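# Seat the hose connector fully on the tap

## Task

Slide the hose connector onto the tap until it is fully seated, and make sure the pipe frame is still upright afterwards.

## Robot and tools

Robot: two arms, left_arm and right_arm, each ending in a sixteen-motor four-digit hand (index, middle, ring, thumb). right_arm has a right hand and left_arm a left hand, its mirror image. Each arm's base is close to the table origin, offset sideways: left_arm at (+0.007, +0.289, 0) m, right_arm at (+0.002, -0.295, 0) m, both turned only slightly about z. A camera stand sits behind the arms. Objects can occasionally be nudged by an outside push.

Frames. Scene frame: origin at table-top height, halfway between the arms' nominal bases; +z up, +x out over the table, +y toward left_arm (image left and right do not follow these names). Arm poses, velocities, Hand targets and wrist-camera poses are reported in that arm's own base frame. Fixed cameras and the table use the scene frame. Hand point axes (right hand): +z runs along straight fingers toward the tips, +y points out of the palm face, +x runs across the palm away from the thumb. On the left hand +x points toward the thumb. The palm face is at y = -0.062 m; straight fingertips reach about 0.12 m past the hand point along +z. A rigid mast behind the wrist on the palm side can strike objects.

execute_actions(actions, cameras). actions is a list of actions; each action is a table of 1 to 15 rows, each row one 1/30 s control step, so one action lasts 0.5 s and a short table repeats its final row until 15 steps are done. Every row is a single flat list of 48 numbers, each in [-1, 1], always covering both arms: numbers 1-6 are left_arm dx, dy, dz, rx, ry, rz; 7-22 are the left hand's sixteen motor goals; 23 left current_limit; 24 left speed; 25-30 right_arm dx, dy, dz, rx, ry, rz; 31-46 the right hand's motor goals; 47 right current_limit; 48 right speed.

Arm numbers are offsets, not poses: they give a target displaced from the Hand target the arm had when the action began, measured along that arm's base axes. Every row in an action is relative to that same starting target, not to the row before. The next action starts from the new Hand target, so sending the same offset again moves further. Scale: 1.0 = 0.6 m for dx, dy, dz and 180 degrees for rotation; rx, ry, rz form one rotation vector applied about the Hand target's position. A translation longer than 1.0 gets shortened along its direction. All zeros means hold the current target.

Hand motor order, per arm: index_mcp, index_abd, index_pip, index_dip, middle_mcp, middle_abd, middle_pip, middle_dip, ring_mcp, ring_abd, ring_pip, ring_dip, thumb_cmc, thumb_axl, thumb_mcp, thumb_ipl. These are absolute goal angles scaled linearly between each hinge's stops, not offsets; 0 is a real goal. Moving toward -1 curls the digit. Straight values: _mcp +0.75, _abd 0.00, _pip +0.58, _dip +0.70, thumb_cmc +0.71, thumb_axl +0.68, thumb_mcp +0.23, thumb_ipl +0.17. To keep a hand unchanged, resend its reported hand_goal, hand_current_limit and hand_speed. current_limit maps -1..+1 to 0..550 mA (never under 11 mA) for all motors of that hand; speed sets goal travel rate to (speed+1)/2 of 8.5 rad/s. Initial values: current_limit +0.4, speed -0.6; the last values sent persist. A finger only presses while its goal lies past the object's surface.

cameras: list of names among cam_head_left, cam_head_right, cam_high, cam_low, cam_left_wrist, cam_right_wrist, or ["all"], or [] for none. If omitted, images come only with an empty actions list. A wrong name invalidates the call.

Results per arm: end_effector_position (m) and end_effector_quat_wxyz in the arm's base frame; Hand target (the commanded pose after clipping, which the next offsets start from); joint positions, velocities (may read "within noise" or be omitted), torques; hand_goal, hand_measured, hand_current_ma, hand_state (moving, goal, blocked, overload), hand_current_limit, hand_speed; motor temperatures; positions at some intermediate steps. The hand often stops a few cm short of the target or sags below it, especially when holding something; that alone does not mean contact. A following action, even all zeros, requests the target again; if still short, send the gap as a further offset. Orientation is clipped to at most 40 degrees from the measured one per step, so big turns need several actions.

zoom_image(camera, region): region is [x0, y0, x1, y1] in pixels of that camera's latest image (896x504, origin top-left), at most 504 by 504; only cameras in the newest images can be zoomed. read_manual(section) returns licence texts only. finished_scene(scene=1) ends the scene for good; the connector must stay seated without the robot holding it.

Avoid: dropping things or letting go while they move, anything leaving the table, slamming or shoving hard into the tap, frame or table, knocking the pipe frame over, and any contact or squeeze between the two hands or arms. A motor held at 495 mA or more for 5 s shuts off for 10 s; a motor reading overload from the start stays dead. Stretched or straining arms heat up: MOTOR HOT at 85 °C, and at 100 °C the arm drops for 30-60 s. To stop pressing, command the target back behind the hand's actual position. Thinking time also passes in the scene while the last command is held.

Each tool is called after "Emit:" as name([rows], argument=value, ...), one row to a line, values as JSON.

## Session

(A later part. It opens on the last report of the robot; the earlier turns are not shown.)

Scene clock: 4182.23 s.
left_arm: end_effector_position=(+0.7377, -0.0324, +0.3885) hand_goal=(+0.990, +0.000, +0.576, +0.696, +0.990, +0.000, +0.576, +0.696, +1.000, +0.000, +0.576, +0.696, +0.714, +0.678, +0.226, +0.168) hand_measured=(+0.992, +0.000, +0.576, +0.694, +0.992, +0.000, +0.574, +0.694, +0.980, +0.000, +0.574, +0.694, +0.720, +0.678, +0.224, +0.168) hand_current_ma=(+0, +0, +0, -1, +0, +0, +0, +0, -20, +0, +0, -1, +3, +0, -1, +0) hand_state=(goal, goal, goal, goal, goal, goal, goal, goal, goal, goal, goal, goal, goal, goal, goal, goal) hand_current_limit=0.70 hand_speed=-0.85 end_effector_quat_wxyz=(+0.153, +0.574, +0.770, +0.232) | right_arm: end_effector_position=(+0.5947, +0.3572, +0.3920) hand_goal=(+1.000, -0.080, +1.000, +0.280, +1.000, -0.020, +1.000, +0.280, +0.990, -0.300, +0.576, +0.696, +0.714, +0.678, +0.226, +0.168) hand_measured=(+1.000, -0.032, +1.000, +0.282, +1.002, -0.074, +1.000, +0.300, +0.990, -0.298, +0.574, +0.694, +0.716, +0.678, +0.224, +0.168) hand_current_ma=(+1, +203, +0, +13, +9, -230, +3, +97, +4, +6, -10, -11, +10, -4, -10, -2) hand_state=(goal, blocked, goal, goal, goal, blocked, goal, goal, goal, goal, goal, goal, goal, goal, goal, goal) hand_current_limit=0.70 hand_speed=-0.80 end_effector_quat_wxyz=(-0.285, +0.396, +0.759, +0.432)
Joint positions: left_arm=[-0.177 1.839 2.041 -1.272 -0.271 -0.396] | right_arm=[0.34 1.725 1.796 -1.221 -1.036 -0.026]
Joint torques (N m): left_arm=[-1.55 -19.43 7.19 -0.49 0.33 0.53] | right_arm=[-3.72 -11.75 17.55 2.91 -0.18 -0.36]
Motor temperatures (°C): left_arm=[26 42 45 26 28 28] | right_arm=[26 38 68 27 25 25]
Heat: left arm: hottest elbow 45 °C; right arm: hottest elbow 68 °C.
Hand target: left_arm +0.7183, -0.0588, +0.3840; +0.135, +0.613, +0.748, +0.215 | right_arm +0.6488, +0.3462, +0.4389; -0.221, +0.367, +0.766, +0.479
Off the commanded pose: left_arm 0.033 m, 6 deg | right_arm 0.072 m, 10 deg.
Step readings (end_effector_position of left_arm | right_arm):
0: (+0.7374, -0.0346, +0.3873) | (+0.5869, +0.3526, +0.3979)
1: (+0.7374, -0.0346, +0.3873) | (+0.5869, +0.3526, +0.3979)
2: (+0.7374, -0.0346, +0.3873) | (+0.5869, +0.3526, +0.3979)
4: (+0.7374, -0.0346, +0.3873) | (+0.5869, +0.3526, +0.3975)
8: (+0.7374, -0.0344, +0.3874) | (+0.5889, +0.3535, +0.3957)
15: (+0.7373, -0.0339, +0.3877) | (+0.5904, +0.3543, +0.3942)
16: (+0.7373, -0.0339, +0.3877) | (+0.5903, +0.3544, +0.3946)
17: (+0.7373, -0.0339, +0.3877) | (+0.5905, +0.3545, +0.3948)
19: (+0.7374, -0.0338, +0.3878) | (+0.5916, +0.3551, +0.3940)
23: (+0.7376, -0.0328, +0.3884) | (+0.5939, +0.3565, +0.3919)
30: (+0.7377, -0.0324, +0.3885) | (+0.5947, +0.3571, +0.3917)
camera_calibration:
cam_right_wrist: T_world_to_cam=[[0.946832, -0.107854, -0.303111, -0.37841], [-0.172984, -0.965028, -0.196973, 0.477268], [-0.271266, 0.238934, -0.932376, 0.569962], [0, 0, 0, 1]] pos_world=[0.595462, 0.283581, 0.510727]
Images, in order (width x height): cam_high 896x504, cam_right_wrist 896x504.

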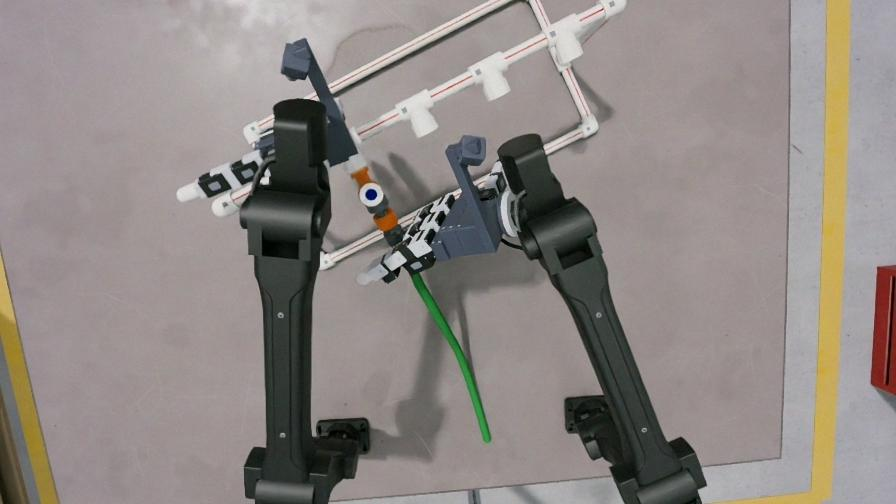

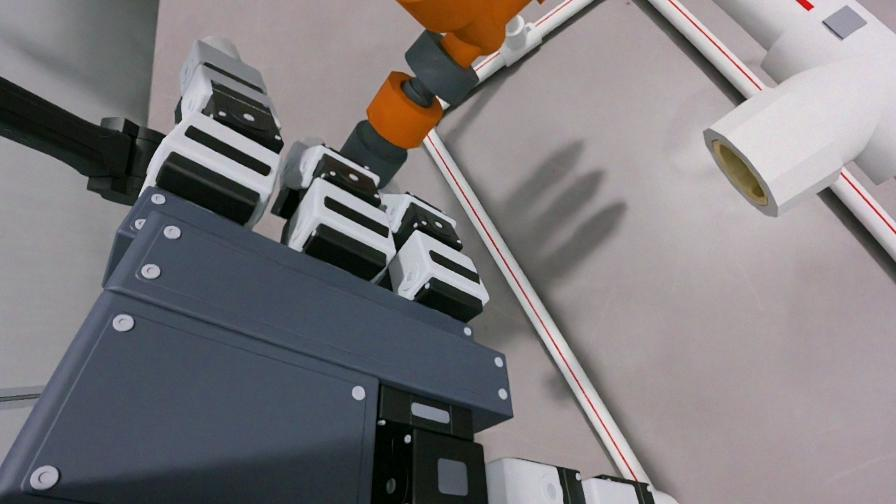

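Emit:
execute_actions([
  [[-0.03,0.02,-0.01,0,0,0,0.99,0,0.576,0.696,0.99,0,0.576,0.696,1.0,0,0.576,0.696,0.714,0.678,0.226,0.168,0.7,-0.85,0.05,0.004,0.014,0,0,0,1.0,-0.08,1.0,0.2,1.0,-0.02,1.0,0.26,0.99,-0.3,0.576,0.696,0.714,0.678,0.226,0.168,0.75,-0.8]],
], cameras=["cam_high","cam_right_wrist"])

Emit:
zoom_image(camera="cam_right_wrist", region=[340, 0, 500, 150])

Emit:
zoom_image(camera="cam_high", region=[310, 130, 470, 290])

Scene clock: 4246.87 s.
left_arm: end_effector_position=(+0.7299, -0.0043, +0.3911) hand_goal=(+0.990, +0.000, +0.576, +0.696, +0.990, +0.000, +0.576, +0.696, +1.000, +0.000, +0.576, +0.696, +0.714, +0.678, +0.226, +0.168) hand_measured=(+0.992, +0.000, +0.576, +0.694, +0.992, +0.000, +0.574, +0.694, +0.946, +0.000, +0.574, +0.694, +0.720, +0.678, +0.224, +0.168) hand_current_ma=(+0, +0, +0, -1, +0, +0, +0, +0, -99, +0, +0, -1, +3, +0, -1, +0) hand_state=(goal, goal, goal, goal, goal, goal, goal, goal, blocked, goal, goal, goal, goal, goal, goal, goal) hand_current_limit=0.70 hand_speed=-0.85 end_effector_quat_wxyz=(+0.173, +0.544, +0.784, +0.244) | right_arm: end_effector_position=(+0.6107, +0.3642, +0.3917) hand_goal=(+1.000, -0.080, +1.000, +0.200, +1.000, -0.020, +1.000, +0.260, +0.990, -0.300, +0.576, +0.696, +0.714, +0.678, +0.226, +0.168) hand_measured=(+1.000, -0.064, +1.000, +0.206, +1.002, -0.084, +1.000, +0.302, +0.990, -0.298, +0.574, +0.694, +0.716, +0.678, +0.224, +0.168) hand_current_ma=(+1, +73, +0, +27, +13, -277, +5, +205, +4, +7, -10, -11, +10, -4, -10, -2) hand_state=(goal, goal, goal, goal, goal, blocked, goal, blocked, goal, goal, goal, goal, goal, goal, goal, goal) hand_current_limit=0.75 hand_speed=-0.80 end_effector_quat_wxyz=(-0.300, +0.402, +0.757, +0.419)
Joint positions: left_arm=[-0.143 1.789 1.955 -1.188 -0.272 -0.424] | right_arm=[0.34 1.797 1.909 -1.312 -1.043 -0.04]
Joint torques (N m): left_arm=[-2.9 -19.43 5.93 -1.96 0.66 0.95] | right_arm=[-4.6 -12.4 18.67 3.7 -0.08 -0.42]
Motor temperatures (°C): left_arm=[26 42 41 26 28 28] | right_arm=[26 38 92 27 25 25]
Heat: left arm: hottest shoulder 42 °C; right arm: hottest elbow 92 °C. Fold the right arm in close to its base, or ease its load, before you think long.
Hand target: left_arm +0.7003, -0.0467, +0.3780; +0.135, +0.613, +0.748, +0.215 | right_arm +0.6789, +0.3486, +0.4472; -0.221, +0.367, +0.766, +0.479
Off the commanded pose: left_arm 0.053 m, 10 deg | right_arm 0.089 m, 12 deg.
MOTOR HOT: joint 3 (elbow) of the right arm reports 92 °C; the controller stops that arm at 100 °C. To cool a motor, set the load down, stop pushing, or move to a pose that needs little force.
Step readings (end_effector_position of left_arm | right_arm):
0: (+0.7377, -0.0324, +0.3885) | (+0.5946, +0.3572, +0.3920)
1: (+0.7377, -0.0324, +0.3880) | (+0.5947, +0.3572, +0.3923)
2: (+0.7372, -0.0320, +0.3879) | (+0.5951, +0.3573, +0.3924)
4: (+0.7349, -0.0290, +0.3891) | (+0.5974, +0.3583, +0.3910)
8: (+0.7311, -0.0172, +0.3902) | (+0.6038, +0.3617, +0.3887)
15: (+0.7302, -0.0053, +0.3910) | (+0.6100, +0.3640, +0.3913)
camera_calibration:
cam_right_wrist: T_world_to_cam=[[0.935523, -0.102528, -0.338061, -0.374156], [-0.171607, -0.968357, -0.181206, 0.480992], [-0.308785, 0.227536, -0.923515, 0.595968], [0, 0, 0, 1]] pos_world=[0.616599, 0.291807, 0.511056]
Images, in order (width x height): cam_high 896x504, cam_right_wrist 896x504.

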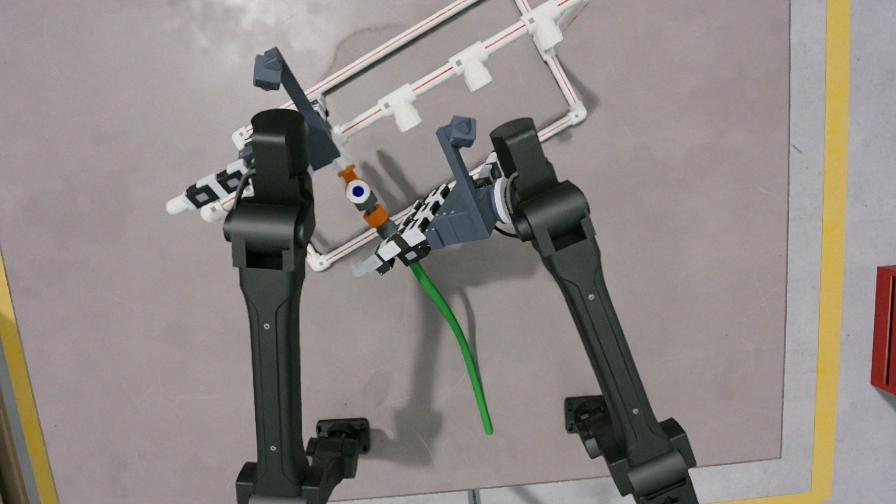

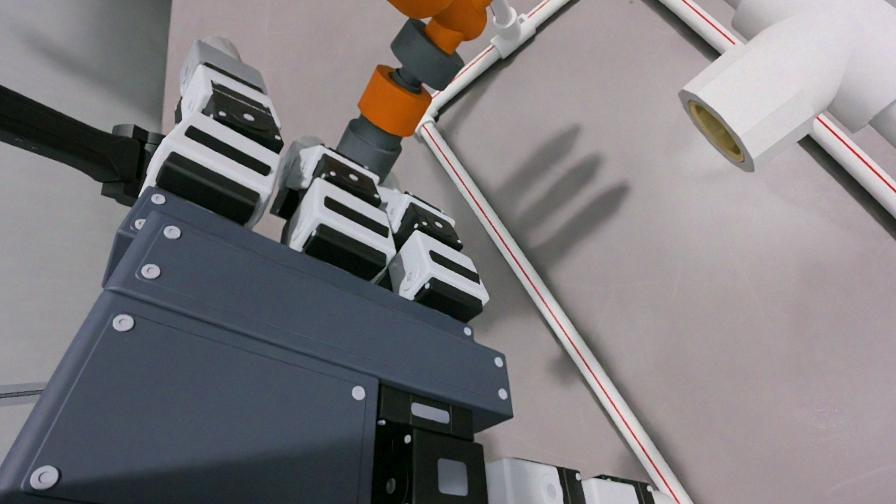

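Scaled by 3.150.

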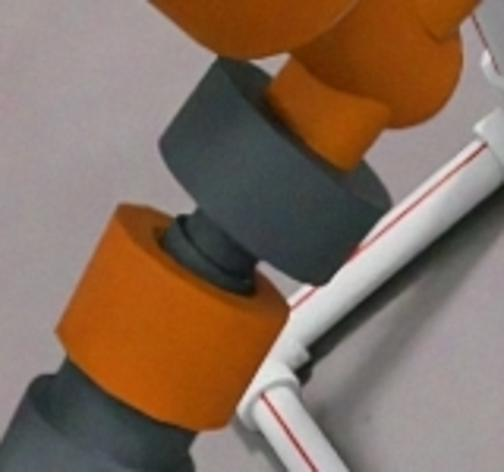

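Scaled by 3.150.

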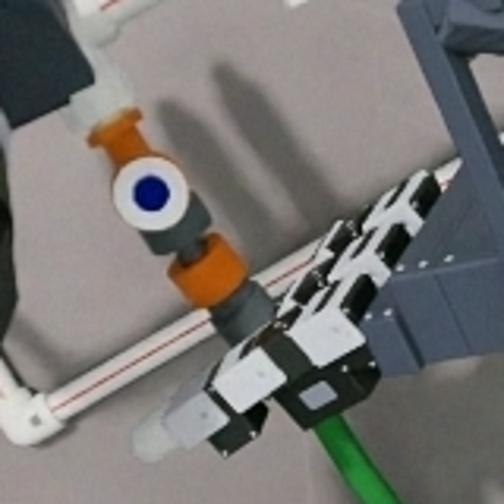

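Emit:
execute_actions([
  [[0.04,0.06,0.02,0,0,0,0.99,0,0.576,0.696,0.99,0,0.576,0.696,1.0,0,0.576,0.696,0.714,0.678,0.226,0.168,0.7,-0.85,-0.13,0.01,-0.06,0,0,0,1.0,0.05,1.0,0.28,1.0,-0.12,1.0,0.3,0.99,-0.3,0.576,0.696,0.714,0.678,0.226,0.168,0.5,-0.8]],
], cameras=[])

Scene clock: 4254.60 s.
left_arm: end_effector_position=(+0.7280, -0.0032, +0.3872) hand_goal=(+0.990, +0.000, +0.576, +0.696, +0.990, +0.000, +0.576, +0.696, +1.000, +0.000, +0.576, +0.696, +0.714, +0.678, +0.226, +0.168) hand_measured=(+0.992, +0.000, +0.576, +0.694, +0.992, +0.000, +0.574, +0.694, +0.946, +0.000, +0.574, +0.694, +0.720, +0.678, +0.224, +0.168) hand_current_ma=(+0, +0, +0, -1, +0, +0, +0, +0, -99, +0, +0, -1, +3, +0, -1, +0) hand_state=(goal, goal, goal, goal, goal, goal, goal, goal, blocked, goal, goal, goal, goal, goal, goal, goal) hand_current_limit=0.70 hand_speed=-0.85 end_effector_quat_wxyz=(+0.160, +0.576, +0.770, +0.223) | right_arm: end_effector_position=(+0.5936, +0.3549, +0.3980) hand_goal=(+1.000, +0.050, +1.000, +0.280, +1.000, -0.120, +1.000, +0.300, +0.990, -0.300, +0.576, +0.696, +0.714, +0.678, +0.226, +0.168) hand_measured=(+1.000, +0.050, +1.000, +0.278, +1.000, -0.158, +1.000, +0.324, +0.990, -0.298, +0.574, +0.694, +0.716, +0.678, +0.224, +0.168) hand_current_ma=(+1, +0, +0, -12, +5, -162, +2, +118, +4, +8, -10, -11, +10, -4, -10, -2) hand_state=(goal, goal, goal, goal, goal, blocked, goal, blocked, goal, goal, goal, goal, goal, goal, goal, goal) hand_current_limit=0.50 hand_speed=-0.80 end_effector_quat_wxyz=(-0.249, +0.379, +0.763, +0.460)
Joint positions: left_arm=[-0.124 1.789 1.97 -1.237 -0.223 -0.351] | right_arm=[0.342 1.675 1.709 -1.067 -1.016 -0.002]
Joint torques (N m): left_arm=[0.56 -16.32 12.41 -1.16 -0.03 0.84] | right_arm=[-0.85 -14.8 9.29 2.86 -0.23 -0.02]
Motor temperatures (°C): left_arm=[26 43 41 26 28 29] | right_arm=[26 38 91 27 25 25]
Heat: left arm: hottest shoulder 43 °C; right arm: hottest elbow 91 °C. Fold the right arm in close to its base, or ease its load, before you think long.
Hand target: left_arm +0.7243, -0.0106, +0.3901; +0.135, +0.613, +0.748, +0.215 | right_arm +0.6009, +0.3545, +0.4113; -0.221, +0.367, +0.766, +0.479
Off the commanded pose: left_arm 0.009 m, 6 deg | right_arm 0.015 m, 4 deg.
MOTOR HOT: still on. Joint 3 (elbow) of the right arm reports 91 °C.
Step readings (end_effector_position of left_arm | right_arm):
0: (+0.7299, -0.0043, +0.3911) | (+0.6106, +0.3642, +0.3917)
1: (+0.7299, -0.0043, +0.3911) | (+0.6106, +0.3642, +0.3917)
2: (+0.7300, -0.0038, +0.3908) | (+0.6105, +0.3642, +0.3916)
4: (+0.7307, -0.0025, +0.3889) | (+0.6082, +0.3636, +0.3904)
8: (+0.7294, -0.0027, +0.3865) | (+0.6004, +0.3592, +0.3951)
15: (+0.7280, -0.0032, +0.3870) | (+0.5936, +0.3562, +0.3996)
No camera images: "cameras" was empty.

Emit:
execute_actions([
  [[0.0,0.0,0.0,0,0,0,0.99,0,0.576,0.696,0.99,0,0.576,0.696,1.0,0,0.576,0.696,0.714,0.678,0.226,0.168,0.7,-0.85,-0.04,0.005,0.028,0,0,0,1.0,0.06,1.0,0.28,1.0,-0.06,1.0,0.28,0.99,-0.3,0.576,0.696,0.714,0.678,0.226,0.168,0.5,-0.8]],
], cameras=["cam_high","cam_right_wrist","cam_head_left"])

Emit:
zoom_image(camera="cam_right_wrist", region=[280, 0, 540, 230])

Emit:
zoom_image(camera="cam_head_left", region=[350, 70, 480, 190])

Scene clock: 4288.93 s.
left_arm: end_effector_position=(+0.7257, -0.0042, +0.3860) hand_goal=(+0.990, +0.000, +0.576, +0.696, +0.990, +0.000, +0.576, +0.696, +1.000, +0.000, +0.576, +0.696, +0.714, +0.678, +0.226, +0.168) hand_measured=(+0.992, +0.000, +0.576, +0.694, +0.992, +0.000, +0.574, +0.694, +0.946, +0.000, +0.574, +0.694, +0.720, +0.678, +0.224, +0.168) hand_current_ma=(+0, +0, +0, -1, +0, +0, +0, +0, -99, +0, +0, -1, +3, +0, -1, +0) hand_state=(goal, goal, goal, goal, goal, goal, goal, goal, blocked, goal, goal, goal, goal, goal, goal, goal) hand_current_limit=0.70 hand_speed=-0.85 end_effector_quat_wxyz=(+0.151, +0.585, +0.766, +0.220) | right_arm: end_effector_position=(+0.5803, +0.3557, +0.4097) hand_goal=(+1.000, +0.060, +1.000, +0.280, +1.000, -0.060, +1.000, +0.280, +0.990, -0.300, +0.576, +0.696, +0.714, +0.678, +0.226, +0.168) hand_measured=(+1.000, +0.060, +1.000, +0.278, +1.000, -0.058, +1.000, +0.294, +0.990, -0.298, +0.574, +0.694, +0.716, +0.678, +0.224, +0.168) hand_current_ma=(+1, +0, +0, -12, +3, +10, +2, +67, +4, +8, -10, -11, +10, -4, -10, -2) hand_state=(goal, goal, goal, goal, goal, goal, goal, goal, goal, goal, goal, goal, goal, goal, goal, goal) hand_current_limit=0.50 hand_speed=-0.80 end_effector_quat_wxyz=(-0.235, +0.379, +0.765, +0.464)
Joint positions: left_arm=[-0.124 1.789 1.974 -1.258 -0.222 -0.335] | right_arm=[0.357 1.627 1.672 -1.031 -0.989 0.027]
Joint torques (N m): left_arm=[0.44 -15.74 12.3 -0.57 -0.08 0.66] | right_arm=[-0.32 -15.21 9.11 2.04 -0.69 0.06]
Motor temperatures (°C): left_arm=[26 44 48 26 28 29] | right_arm=[26 37 72 27 25 25]
Heat: left arm: hottest elbow 48 °C; right arm: hottest elbow 72 °C.
Hand target: left_arm +0.7243, -0.0108, +0.3901; +0.135, +0.613, +0.748, +0.215 | right_arm +0.5767, +0.3577, +0.4282; -0.221, +0.367, +0.766, +0.479
Off the commanded pose: left_arm 0.008 m, 4 deg | right_arm 0.019 m, 3 deg.
MOTOR HOT: cleared for the motors of the right arm.
Step readings (end_effector_position of left_arm | right_arm):
0: (+0.7280, -0.0032, +0.3872) | (+0.5936, +0.3549, +0.3978)
1: (+0.7280, -0.0032, +0.3872) | (+0.5936, +0.3548, +0.3980)
2: (+0.7280, -0.0032, +0.3872) | (+0.5930, +0.3548, +0.3980)
4: (+0.7276, -0.0033, +0.3868) | (+0.5905, +0.3547, +0.3998)
8: (+0.7263, -0.0037, +0.3861) | (+0.5828, +0.3560, +0.4080)
15: (+0.7257, -0.0041, +0.3862) | (+0.5802, +0.3559, +0.4105)
camera_calibration:
cam_right_wrist: T_world_to_cam=[[0.972728, -0.134425, -0.189023, -0.411849], [-0.177175, -0.956567, -0.23149, 0.490522], [-0.149695, 0.258668, -0.954297, 0.514355], [0, 0, 0, 1]] pos_world=[0.564522, 0.280807, 0.526549]
Images, in order (width x height): cam_head_left 896x504, cam_high 896x504, cam_right_wrist 896x504.

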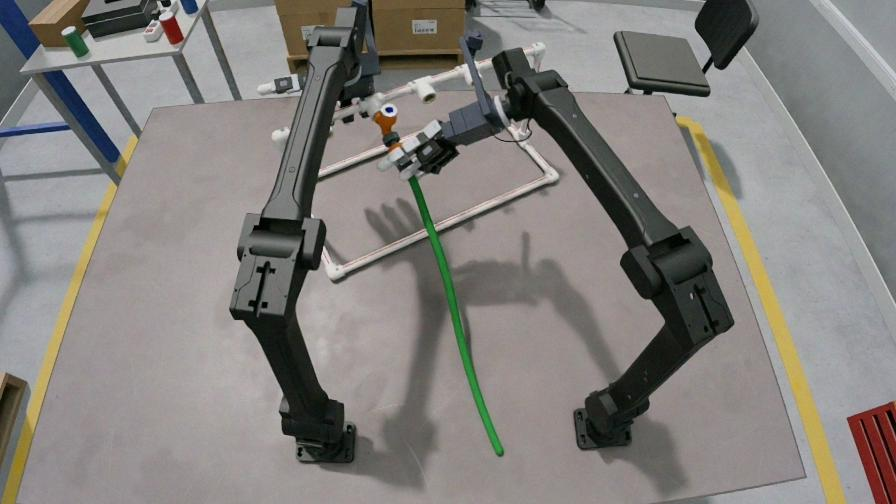

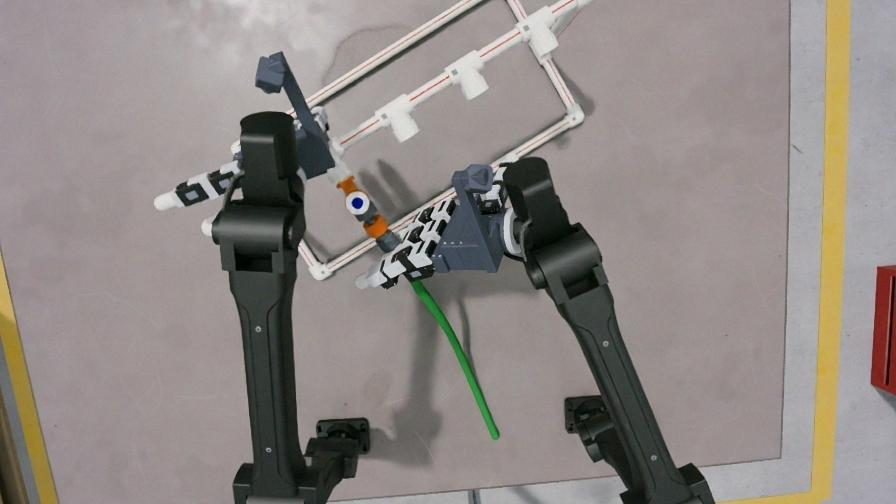

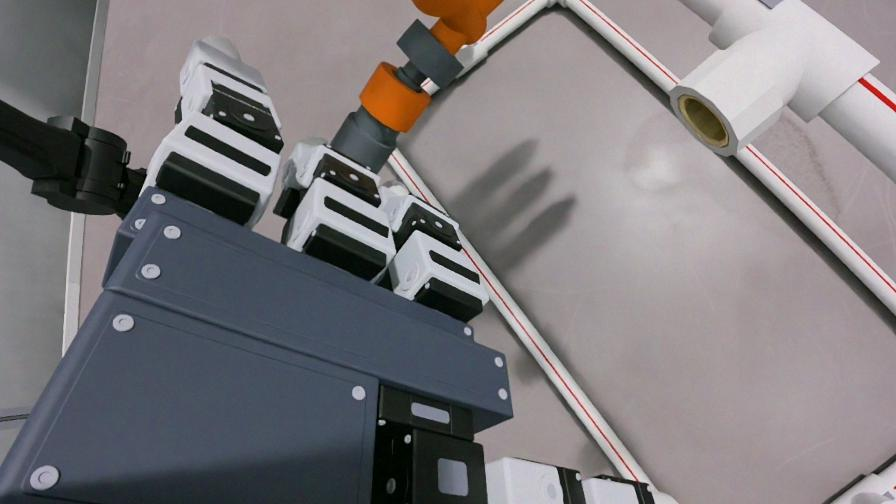

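Scaled by 1.938.

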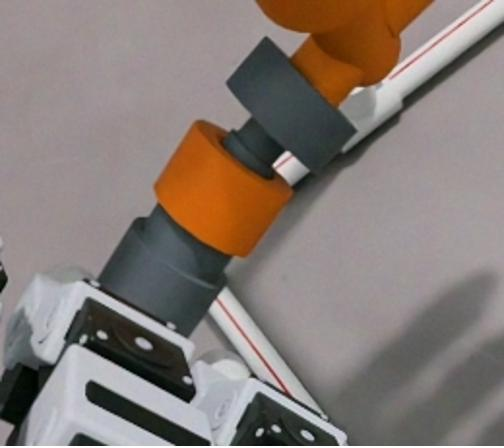

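Scaled by 3.877.

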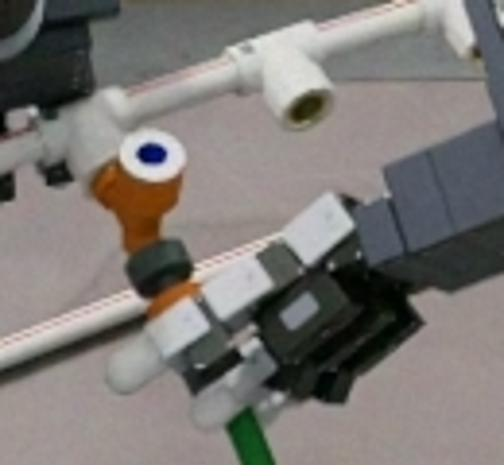

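Emit:
execute_actions([
  [[0.0,0.0,0.0,0,0,0,0.99,0,0.576,0.696,0.99,0,0.576,0.696,1.0,0,0.576,0.696,0.714,0.678,0.226,0.168,0.7,-0.85,-0.024,0.01,0.03,0,0,0,1.0,0.08,1.0,0.28,1.0,-0.1,1.0,0.28,0.99,-0.3,0.576,0.696,0.714,0.678,0.226,0.168,0.5,-0.8]],
], cameras=["cam_high","cam_right_wrist","cam_head_left","cam_head_right"])

Emit:
zoom_image(camera="cam_right_wrist", region=[280, 0, 540, 230])

Emit:
zoom_image(camera="cam_head_left", region=[350, 70, 480, 190])

Emit:
zoom_image(camera="cam_head_right", region=[330, 70, 460, 190])

Scene clock: 4439.27 s.
left_arm: end_effector_position=(+0.7243, -0.0046, +0.3847) hand_goal=(+0.990, +0.000, +0.576, +0.696, +0.990, +0.000, +0.576, +0.696, +1.000, +0.000, +0.576, +0.696, +0.714, +0.678, +0.226, +0.168) hand_measured=(+0.992, +0.000, +0.576, +0.694, +0.992, +0.000, +0.574, +0.694, +0.962, +0.000, +0.574, +0.694, +0.720, +0.678, +0.224, +0.168) hand_current_ma=(+0, +0, +0, -1, +0, +0, +0, +0, -56, +0, +0, -1, +3, +0, -1, +0) hand_state=(goal, goal, goal, goal, goal, goal, goal, goal, blocked, goal, goal, goal, goal, goal, goal, goal) hand_current_limit=0.70 hand_speed=-0.85 end_effector_quat_wxyz=(+0.147, +0.588, +0.765, +0.218) | right_arm: end_effector_position=(+0.5694, +0.3595, +0.4252) hand_goal=(+1.000, +0.080, +1.000, +0.280, +1.000, -0.100, +1.000, +0.280, +0.990, -0.300, +0.576, +0.696, +0.714, +0.678, +0.226, +0.168) hand_measured=(+1.000, +0.092, +1.000, +0.282, +1.000, -0.092, +1.000, +0.284, +0.990, -0.298, +0.574, +0.694, +0.716, +0.678, +0.224, +0.168) hand_current_ma=(+1, +48, +0, +13, +1, +37, +1, +15, +4, +8, -10, -11, +10, -4, -10, -2) hand_state=(goal, goal, goal, goal, goal, goal, goal, goal, goal, goal, goal, goal, goal, goal, goal, goal) hand_current_limit=0.50 hand_speed=-0.80 end_effector_quat_wxyz=(-0.230, +0.380, +0.765, +0.466)
Joint positions: left_arm=[-0.124 1.789 1.975 -1.268 -0.221 -0.328] | right_arm=[0.373 1.598 1.672 -1.031 -0.972 0.055]
Joint torques (N m): left_arm=[0.56 -15.97 12.27 -0.25 -0.11 0.59] | right_arm=[-0.03 -14.8 9.69 1.59 -0.82 0.08]
Motor temperatures (°C): left_arm=[26 44 51 26 27 29] | right_arm=[26 41 62 27 26 25]
Heat: left arm: hottest elbow 51 °C; right arm: hottest elbow 62 °C.
Hand target: left_arm +0.7243, -0.0108, +0.3900; +0.135, +0.613, +0.748, +0.215 | right_arm +0.5623, +0.3637, +0.4462; -0.221, +0.367, +0.766, +0.479
Off the commanded pose: left_arm 0.008 m, 4 deg | right_arm 0.023 m, 2 deg.
Step readings (end_effector_position of left_arm | right_arm):
0: (+0.7257, -0.0042, +0.3860) | (+0.5803, +0.3557, +0.4097)
1: (+0.7257, -0.0042, +0.3860) | (+0.5804, +0.3557, +0.4096)
2: (+0.7257, -0.0042, +0.3860) | (+0.5804, +0.3556, +0.4095)
4: (+0.7257, -0.0042, +0.3860) | (+0.5794, +0.3572, +0.4094)
8: (+0.7253, -0.0043, +0.3856) | (+0.5762, +0.3585, +0.4137)
15: (+0.7243, -0.0046, +0.3847) | (+0.5696, +0.3594, +0.4251)
camera_calibration:
cam_right_wrist: T_world_to_cam=[[0.973486, -0.14066, -0.180386, -0.399731], [-0.180972, -0.955914, -0.231254, 0.497604], [-0.139905, 0.257767, -0.956024, 0.521952], [0, 0, 0, 1]] pos_world=[0.552209, 0.284898, 0.541966]
Images, in order (width x height): cam_head_left 896x504, cam_head_right 896x504, cam_high 896x504, cam_right_wrist 896x504.

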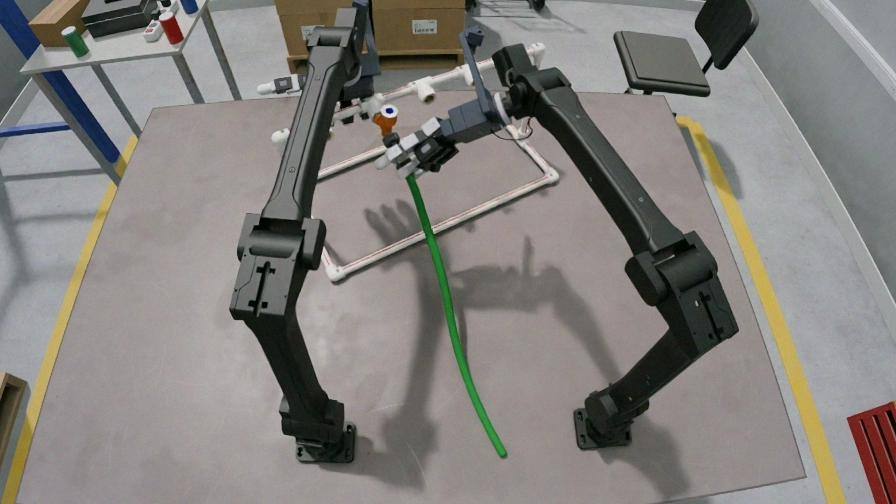

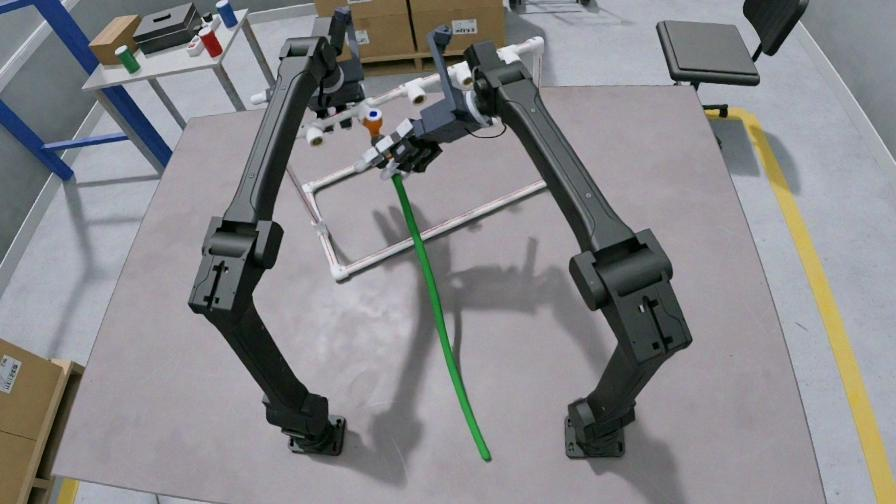

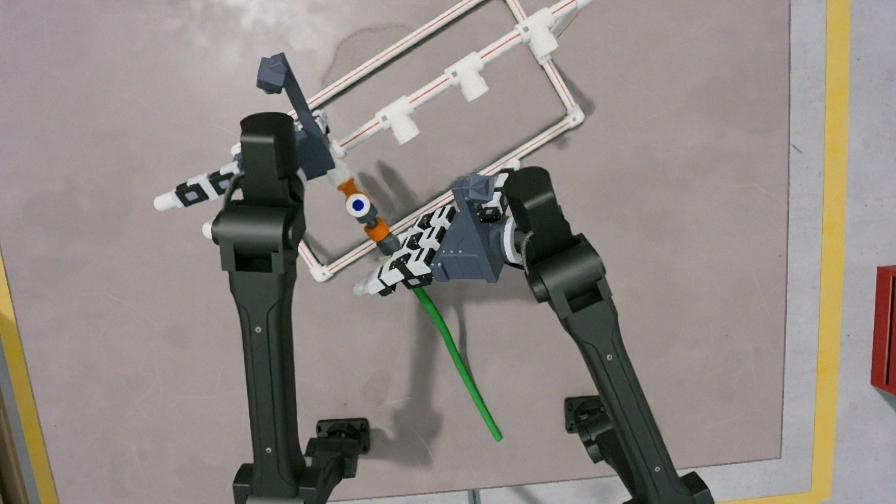

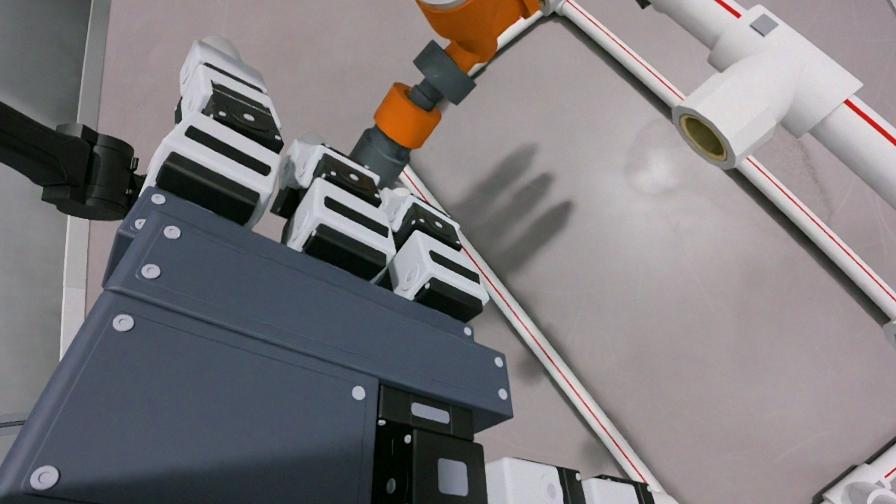

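Scaled by 1.938.

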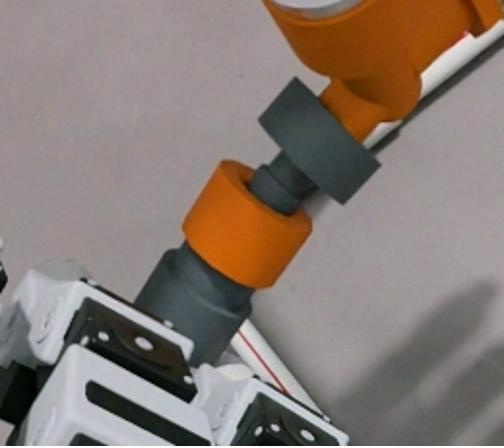

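Scaled by 3.877.

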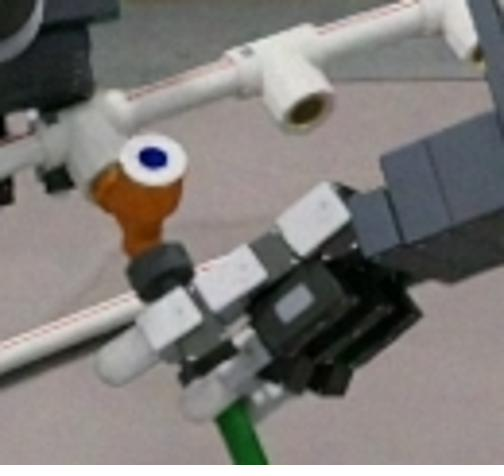

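Scaled by 3.877.

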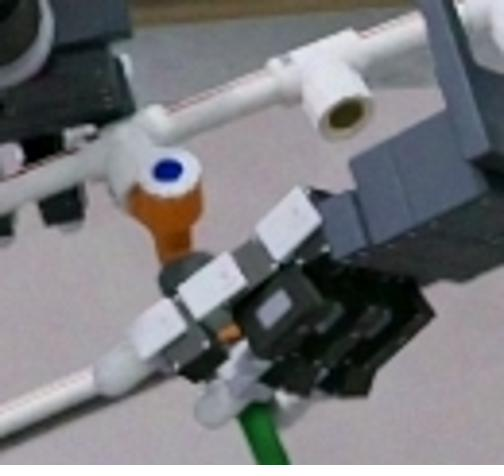

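Emit:
execute_actions([
  [[0.0,0.0,0.0,0,0,0,0.99,0,0.576,0.696,0.99,0,0.576,0.696,1.0,0,0.576,0.696,0.714,0.678,0.226,0.168,0.7,-0.85,0,0,0,0,0,0,1.0,-0.06,1.0,0.28,1.0,0.06,1.0,0.28,0.99,-0.3,0.576,0.696,0.714,0.678,0.226,0.168,0.5,-0.8]],
], cameras=["cam_right_wrist"])

Emit:
zoom_image(camera="cam_right_wrist", region=[280, 0, 540, 230])

Scene clock: 4448.27 s.
left_arm: end_effector_position=(+0.7244, -0.0046, +0.3847) hand_goal=(+0.990, +0.000, +0.576, +0.696, +0.990, +0.000, +0.576, +0.696, +1.000, +0.000, +0.576, +0.696, +0.714, +0.678, +0.226, +0.168) hand_measured=(+0.992, +0.000, +0.576, +0.694, +0.992, +0.000, +0.574, +0.694, +0.962, +0.000, +0.574, +0.694, +0.720, +0.678, +0.224, +0.168) hand_current_ma=(+0, +0, +0, -1, +0, +0, +0, +0, -56, +0, +0, -1, +3, +0, -1, +0) hand_state=(goal, goal, goal, goal, goal, goal, goal, goal, blocked, goal, goal, goal, goal, goal, goal, goal) hand_current_limit=0.70 hand_speed=-0.85 end_effector_quat_wxyz=(+0.147, +0.589, +0.764, +0.218) | right_arm: end_effector_position=(+0.5697, +0.3593, +0.4249) hand_goal=(+1.000, -0.060, +1.000, +0.280, +1.000, +0.060, +1.000, +0.280, +0.990, -0.300, +0.576, +0.696, +0.714, +0.678, +0.226, +0.168) hand_measured=(+1.000, -0.002, +1.000, +0.282, +1.000, +0.024, +1.000, +0.284, +0.990, -0.298, +0.574, +0.694, +0.716, +0.678, +0.224, +0.168) hand_current_ma=(+1, +250, +0, +13, +1, -152, +1, +18, +4, +8, -10, -11, +10, -4, -10, -2) hand_state=(goal, blocked, goal, goal, goal, blocked, goal, goal, goal, goal, goal, goal, goal, goal, goal, goal) hand_current_limit=0.50 hand_speed=-0.80 end_effector_quat_wxyz=(-0.229, +0.381, +0.765, +0.465)
Joint positions: left_arm=[-0.124 1.789 1.975 -1.268 -0.221 -0.328] | right_arm=[0.373 1.598 1.672 -1.031 -0.97 0.057]
Joint torques (N m): left_arm=[0.56 -15.91 12.36 -0.23 -0.1 0.59] | right_arm=[0.03 -14.92 9.68 1.59 -0.89 0.06]
Motor temperatures (°C): left_arm=[26 44 52 26 27 29] | right_arm=[26 40 62 27 26 25]
Heat: left arm: hottest elbow 52 °C; right arm: hottest elbow 62 °C.
Hand target: left_arm +0.7243, -0.0108, +0.3901; +0.135, +0.613, +0.748, +0.215 | right_arm +0.5623, +0.3637, +0.4462; -0.221, +0.367, +0.766, +0.479
Off the commanded pose: left_arm 0.008 m, 4 deg | right_arm 0.023 m, 2 deg.
Step readings (end_effector_position of left_arm | right_arm):
0: (+0.7244, -0.0046, +0.3847) | (+0.5694, +0.3595, +0.4252)
1: (+0.7244, -0.0046, +0.3847) | (+0.5694, +0.3595, +0.4252)
2: (+0.7244, -0.0046, +0.3847) | (+0.5694, +0.3595, +0.4252)
4: (+0.7244, -0.0046, +0.3847) | (+0.5696, +0.3594, +0.4250)
8: (+0.7244, -0.0046, +0.3847) | (+0.5697, +0.3593, +0.4249)
15: (+0.7244, -0.0046, +0.3847) | (+0.5697, +0.3593, +0.4249)
camera_calibration:
cam_right_wrist: T_world_to_cam=[[0.973089, -0.142665, -0.180955, -0.398863], [-0.182871, -0.955917, -0.229742, 0.497823], [-0.140202, 0.256651, -0.956281, 0.52241], [0, 0, 0, 1]] pos_world=[0.552409, 0.284897, 0.541765]
Images, in order (width x height): cam_right_wrist 896x504.

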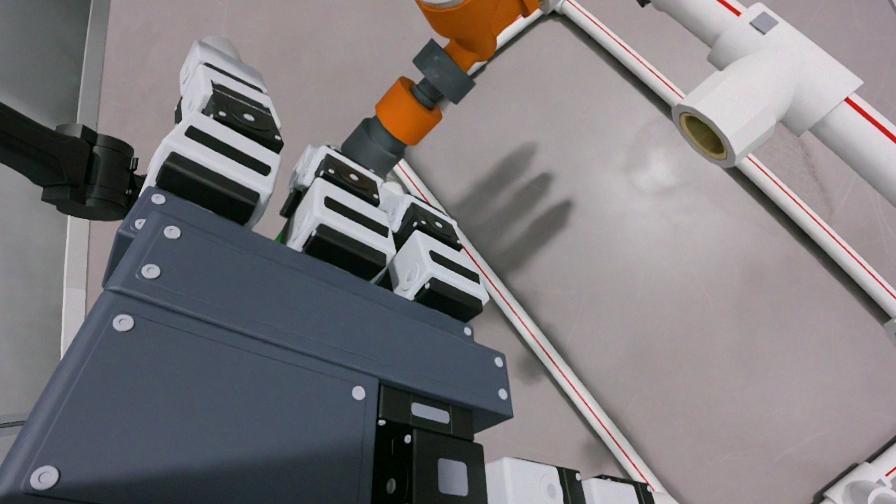

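Scaled by 1.938.

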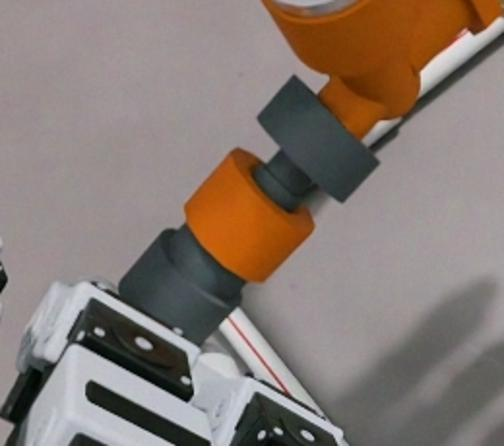

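Emit:
execute_actions([
  [[0.0,0.0,0.0,0,0,0,0.99,0,0.576,0.696,0.99,0,0.576,0.696,1.0,0,0.576,0.696,0.714,0.678,0.226,0.168,0.7,-0.85,0.0473,0.0097,0.0128,0,0,0,1.0,-0.05,1.0,0.28,1.0,0.06,1.0,0.28,0.99,-0.3,0.576,0.696,0.714,0.678,0.226,0.168,0.5,-0.8]],
], cameras=["cam_right_wrist"])

Emit:
zoom_image(camera="cam_right_wrist", region=[340, 0, 500, 150])

Scene clock: 4471.30 s.
left_arm: end_effector_position=(+0.7244, -0.0046, +0.3847) hand_goal=(+0.990, +0.000, +0.576, +0.696, +0.990, +0.000, +0.576, +0.696, +1.000, +0.000, +0.576, +0.696, +0.714, +0.678, +0.226, +0.168) hand_measured=(+0.992, +0.000, +0.576, +0.694, +0.992, +0.000, +0.574, +0.694, +0.962, +0.000, +0.574, +0.694, +0.720, +0.678, +0.224, +0.168) hand_current_ma=(+0, +0, +0, -1, +0, +0, +0, +0, -56, +0, +0, -1, +3, +0, -1, +0) hand_state=(goal, goal, goal, goal, goal, goal, goal, goal, blocked, goal, goal, goal, goal, goal, goal, goal) hand_current_limit=0.70 hand_speed=-0.85 end_effector_quat_wxyz=(+0.147, +0.589, +0.764, +0.218) | right_arm: end_effector_position=(+0.5733, +0.3615, +0.4232) hand_goal=(+1.000, -0.050, +1.000, +0.280, +1.000, +0.060, +1.000, +0.280, +0.990, -0.300, +0.576, +0.696, +0.714, +0.678, +0.226, +0.168) hand_measured=(+1.000, -0.002, +1.000, +0.290, +1.000, +0.026, +1.000, +0.296, +0.990, -0.298, +0.574, +0.694, +0.716, +0.678, +0.224, +0.168) hand_current_ma=(+1, +206, +0, +47, +2, -149, +1, +75, +4, +8, -10, -11, +10, -4, -10, -2) hand_state=(goal, blocked, goal, goal, goal, blocked, goal, goal, goal, goal, goal, goal, goal, goal, goal, goal) hand_current_limit=0.50 hand_speed=-0.80 end_effector_quat_wxyz=(-0.239, +0.386, +0.764, +0.458)
Joint positions: left_arm=[-0.124 1.789 1.975 -1.268 -0.221 -0.328] | right_arm=[0.373 1.619 1.704 -1.068 -0.976 0.057]
Joint torques (N m): left_arm=[0.38 -15.91 12.29 -0.24 -0.11 0.6] | right_arm=[-0.67 -11.46 15.09 1.4 -0.88 -0.05]
Motor temperatures (°C): left_arm=[26 43 53 26 27 29] | right_arm=[26 40 63 27 26 25]
Heat: left arm: hottest elbow 53 °C; right arm: hottest elbow 63 °C.
Hand target: left_arm +0.7243, -0.0109, +0.3901; +0.135, +0.613, +0.748, +0.215 | right_arm +0.5907, +0.3695, +0.4539; -0.221, +0.367, +0.766, +0.479
Off the commanded pose: left_arm 0.008 m, 4 deg | right_arm 0.036 m, 4 deg.
Step readings (end_effector_position of left_arm | right_arm):
0: (+0.7244, -0.0046, +0.3847) | (+0.5697, +0.3593, +0.4249)
1: (+0.7244, -0.0046, +0.3847) | (+0.5697, +0.3593, +0.4249)
2: (+0.7244, -0.0046, +0.3847) | (+0.5696, +0.3593, +0.4249)
4: (+0.7244, -0.0046, +0.3847) | (+0.5696, +0.3594, +0.4248)
8: (+0.7244, -0.0046, +0.3847) | (+0.5718, +0.3607, +0.4239)
15: (+0.7244, -0.0046, +0.3847) | (+0.5730, +0.3614, +0.4232)
camera_calibration:
cam_right_wrist: T_world_to_cam=[[0.968479, -0.140308, -0.205822, -0.390043], [-0.185536, -0.957648, -0.220199, 0.498293], [-0.16621, 0.251445, -0.953493, 0.536318], [0, 0, 0, 1]] pos_world=[0.559341, 0.287609, 0.54082]
Images, in order (width x height): cam_right_wrist 896x504.

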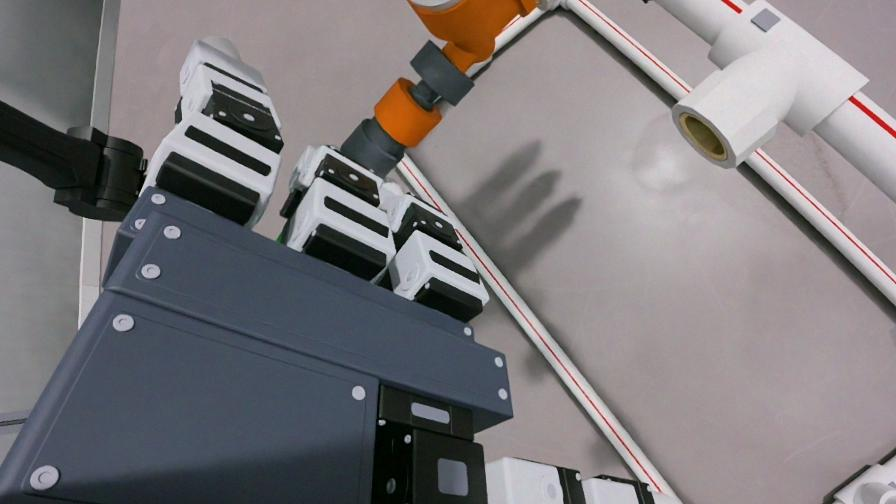

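Scaled by 3.150.

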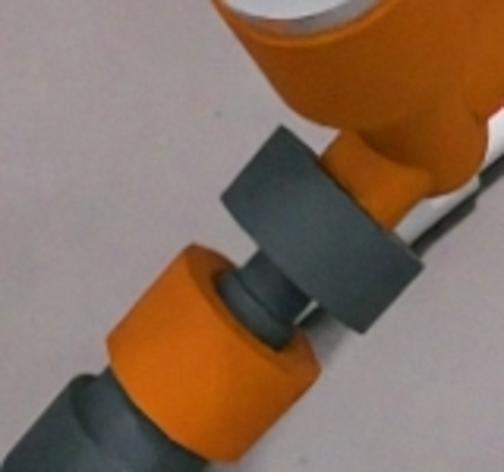

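Emit:
execute_actions([
  [[0.0,0.0,0.0,0,0,0,0.99,0,0.576,0.696,0.99,0,0.576,0.696,1.0,0,0.576,0.696,0.714,0.678,0.226,0.168,0.7,-0.85,0.0168,0.0062,0.0052,0,0,0,1.0,-0.05,1.0,0.24,1.0,0.06,1.0,0.26,0.99,-0.3,0.576,0.696,0.714,0.678,0.226,0.168,0.6,-0.8]],
], cameras=["cam_right_wrist"])

Emit:
zoom_image(camera="cam_right_wrist", region=[340, 0, 500, 150])

Scene clock: 4477.70 s.
left_arm: end_effector_position=(+0.7244, -0.0021, +0.3847) hand_goal=(+0.990, +0.000, +0.576, +0.696, +0.990, +0.000, +0.576, +0.696, +1.000, +0.000, +0.576, +0.696, +0.714, +0.678, +0.226, +0.168) hand_measured=(+0.992, +0.000, +0.576, +0.694, +0.992, +0.000, +0.574, +0.694, +0.962, +0.000, +0.574, +0.694, +0.720, +0.678, +0.224, +0.168) hand_current_ma=(+0, +0, +0, -1, +0, +0, +0, +0, -56, +0, +0, -1, +3, +0, -1, +0) hand_state=(goal, goal, goal, goal, goal, goal, goal, goal, blocked, goal, goal, goal, goal, goal, goal, goal) hand_current_limit=0.70 hand_speed=-0.85 end_effector_quat_wxyz=(+0.146, +0.587, +0.765, +0.219) | right_arm: end_effector_position=(+0.5777, +0.3640, +0.4201) hand_goal=(+1.000, -0.050, +1.000, +0.240, +1.000, +0.060, +1.000, +0.260, +0.990, -0.300, +0.576, +0.696, +0.714, +0.678, +0.226, +0.168) hand_measured=(+1.000, -0.002, +1.000, +0.274, +1.000, +0.024, +1.000, +0.294, +0.990, -0.298, +0.574, +0.694, +0.716, +0.678, +0.224, +0.168) hand_current_ma=(+2, +206, +1, +170, +4, -151, +2, +173, +4, +8, -10, -11, +10, -4, -10, -2) hand_state=(goal, blocked, goal, blocked, goal, blocked, goal, blocked, goal, goal, goal, goal, goal, goal, goal, goal) hand_current_limit=0.60 hand_speed=-0.80 end_effector_quat_wxyz=(-0.250, +0.392, +0.762, +0.451)
Joint positions: left_arm=[-0.121 1.789 1.975 -1.268 -0.221 -0.328] | right_arm=[0.373 1.642 1.735 -1.1 -0.984 0.059]
Joint torques (N m): left_arm=[0.26 -15.85 12.41 -0.23 -0.1 0.6] | right_arm=[-0.73 -11.75 15.88 1.87 -0.63 -0.09]
Motor temperatures (°C): left_arm=[26 43 53 26 27 29] | right_arm=[26 39 63 27 26 25]
Heat: left arm: hottest elbow 53 °C; right arm: hottest elbow 63 °C.
Hand target: left_arm +0.7243, -0.0107, +0.3901; +0.135, +0.613, +0.748, +0.215 | right_arm +0.6008, +0.3732, +0.4567; -0.221, +0.367, +0.766, +0.478
Off the commanded pose: left_arm 0.010 m, 4 deg | right_arm 0.045 m, 5 deg.
Step readings (end_effector_position of left_arm | right_arm):
0: (+0.7244, -0.0046, +0.3847) | (+0.5732, +0.3615, +0.4231)
1: (+0.7244, -0.0046, +0.3847) | (+0.5733, +0.3615, +0.4233)
2: (+0.7244, -0.0046, +0.3847) | (+0.5735, +0.3616, +0.4231)
4: (+0.7244, -0.0044, +0.3847) | (+0.5745, +0.3620, +0.4224)
8: (+0.7244, -0.0030, +0.3847) | (+0.5766, +0.3635, +0.4207)
15: (+0.7244, -0.0021, +0.3847) | (+0.5775, +0.3640, +0.4202)
camera_calibration:
cam_right_wrist: T_world_to_cam=[[0.96292, -0.138107, -0.231759, -0.381247], [-0.18848, -0.959005, -0.211623, 0.499441], [-0.193032, 0.247458, -0.949475, 0.548761], [0, 0, 0, 1]] pos_world=[0.567173, 0.290518, 0.53837]
Images, in order (width x height): cam_right_wrist 896x504.

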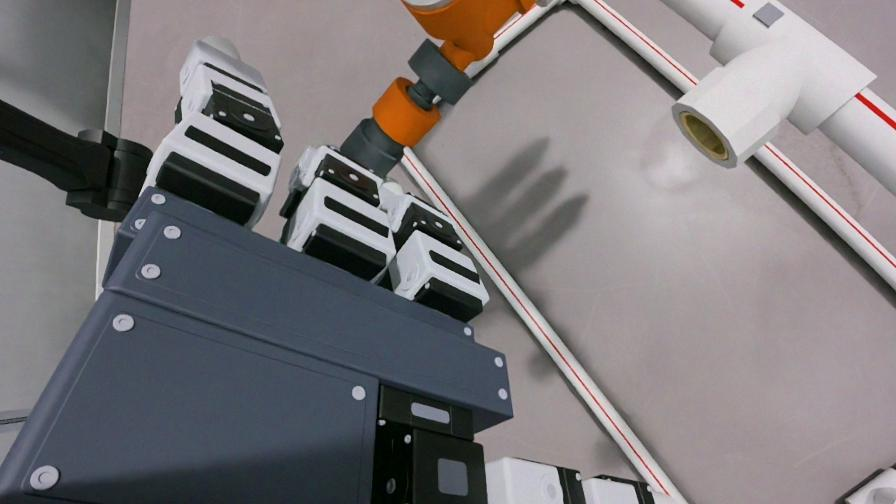

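Scaled by 3.150.

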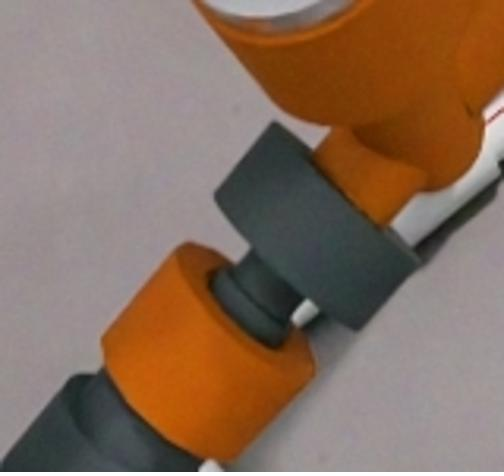

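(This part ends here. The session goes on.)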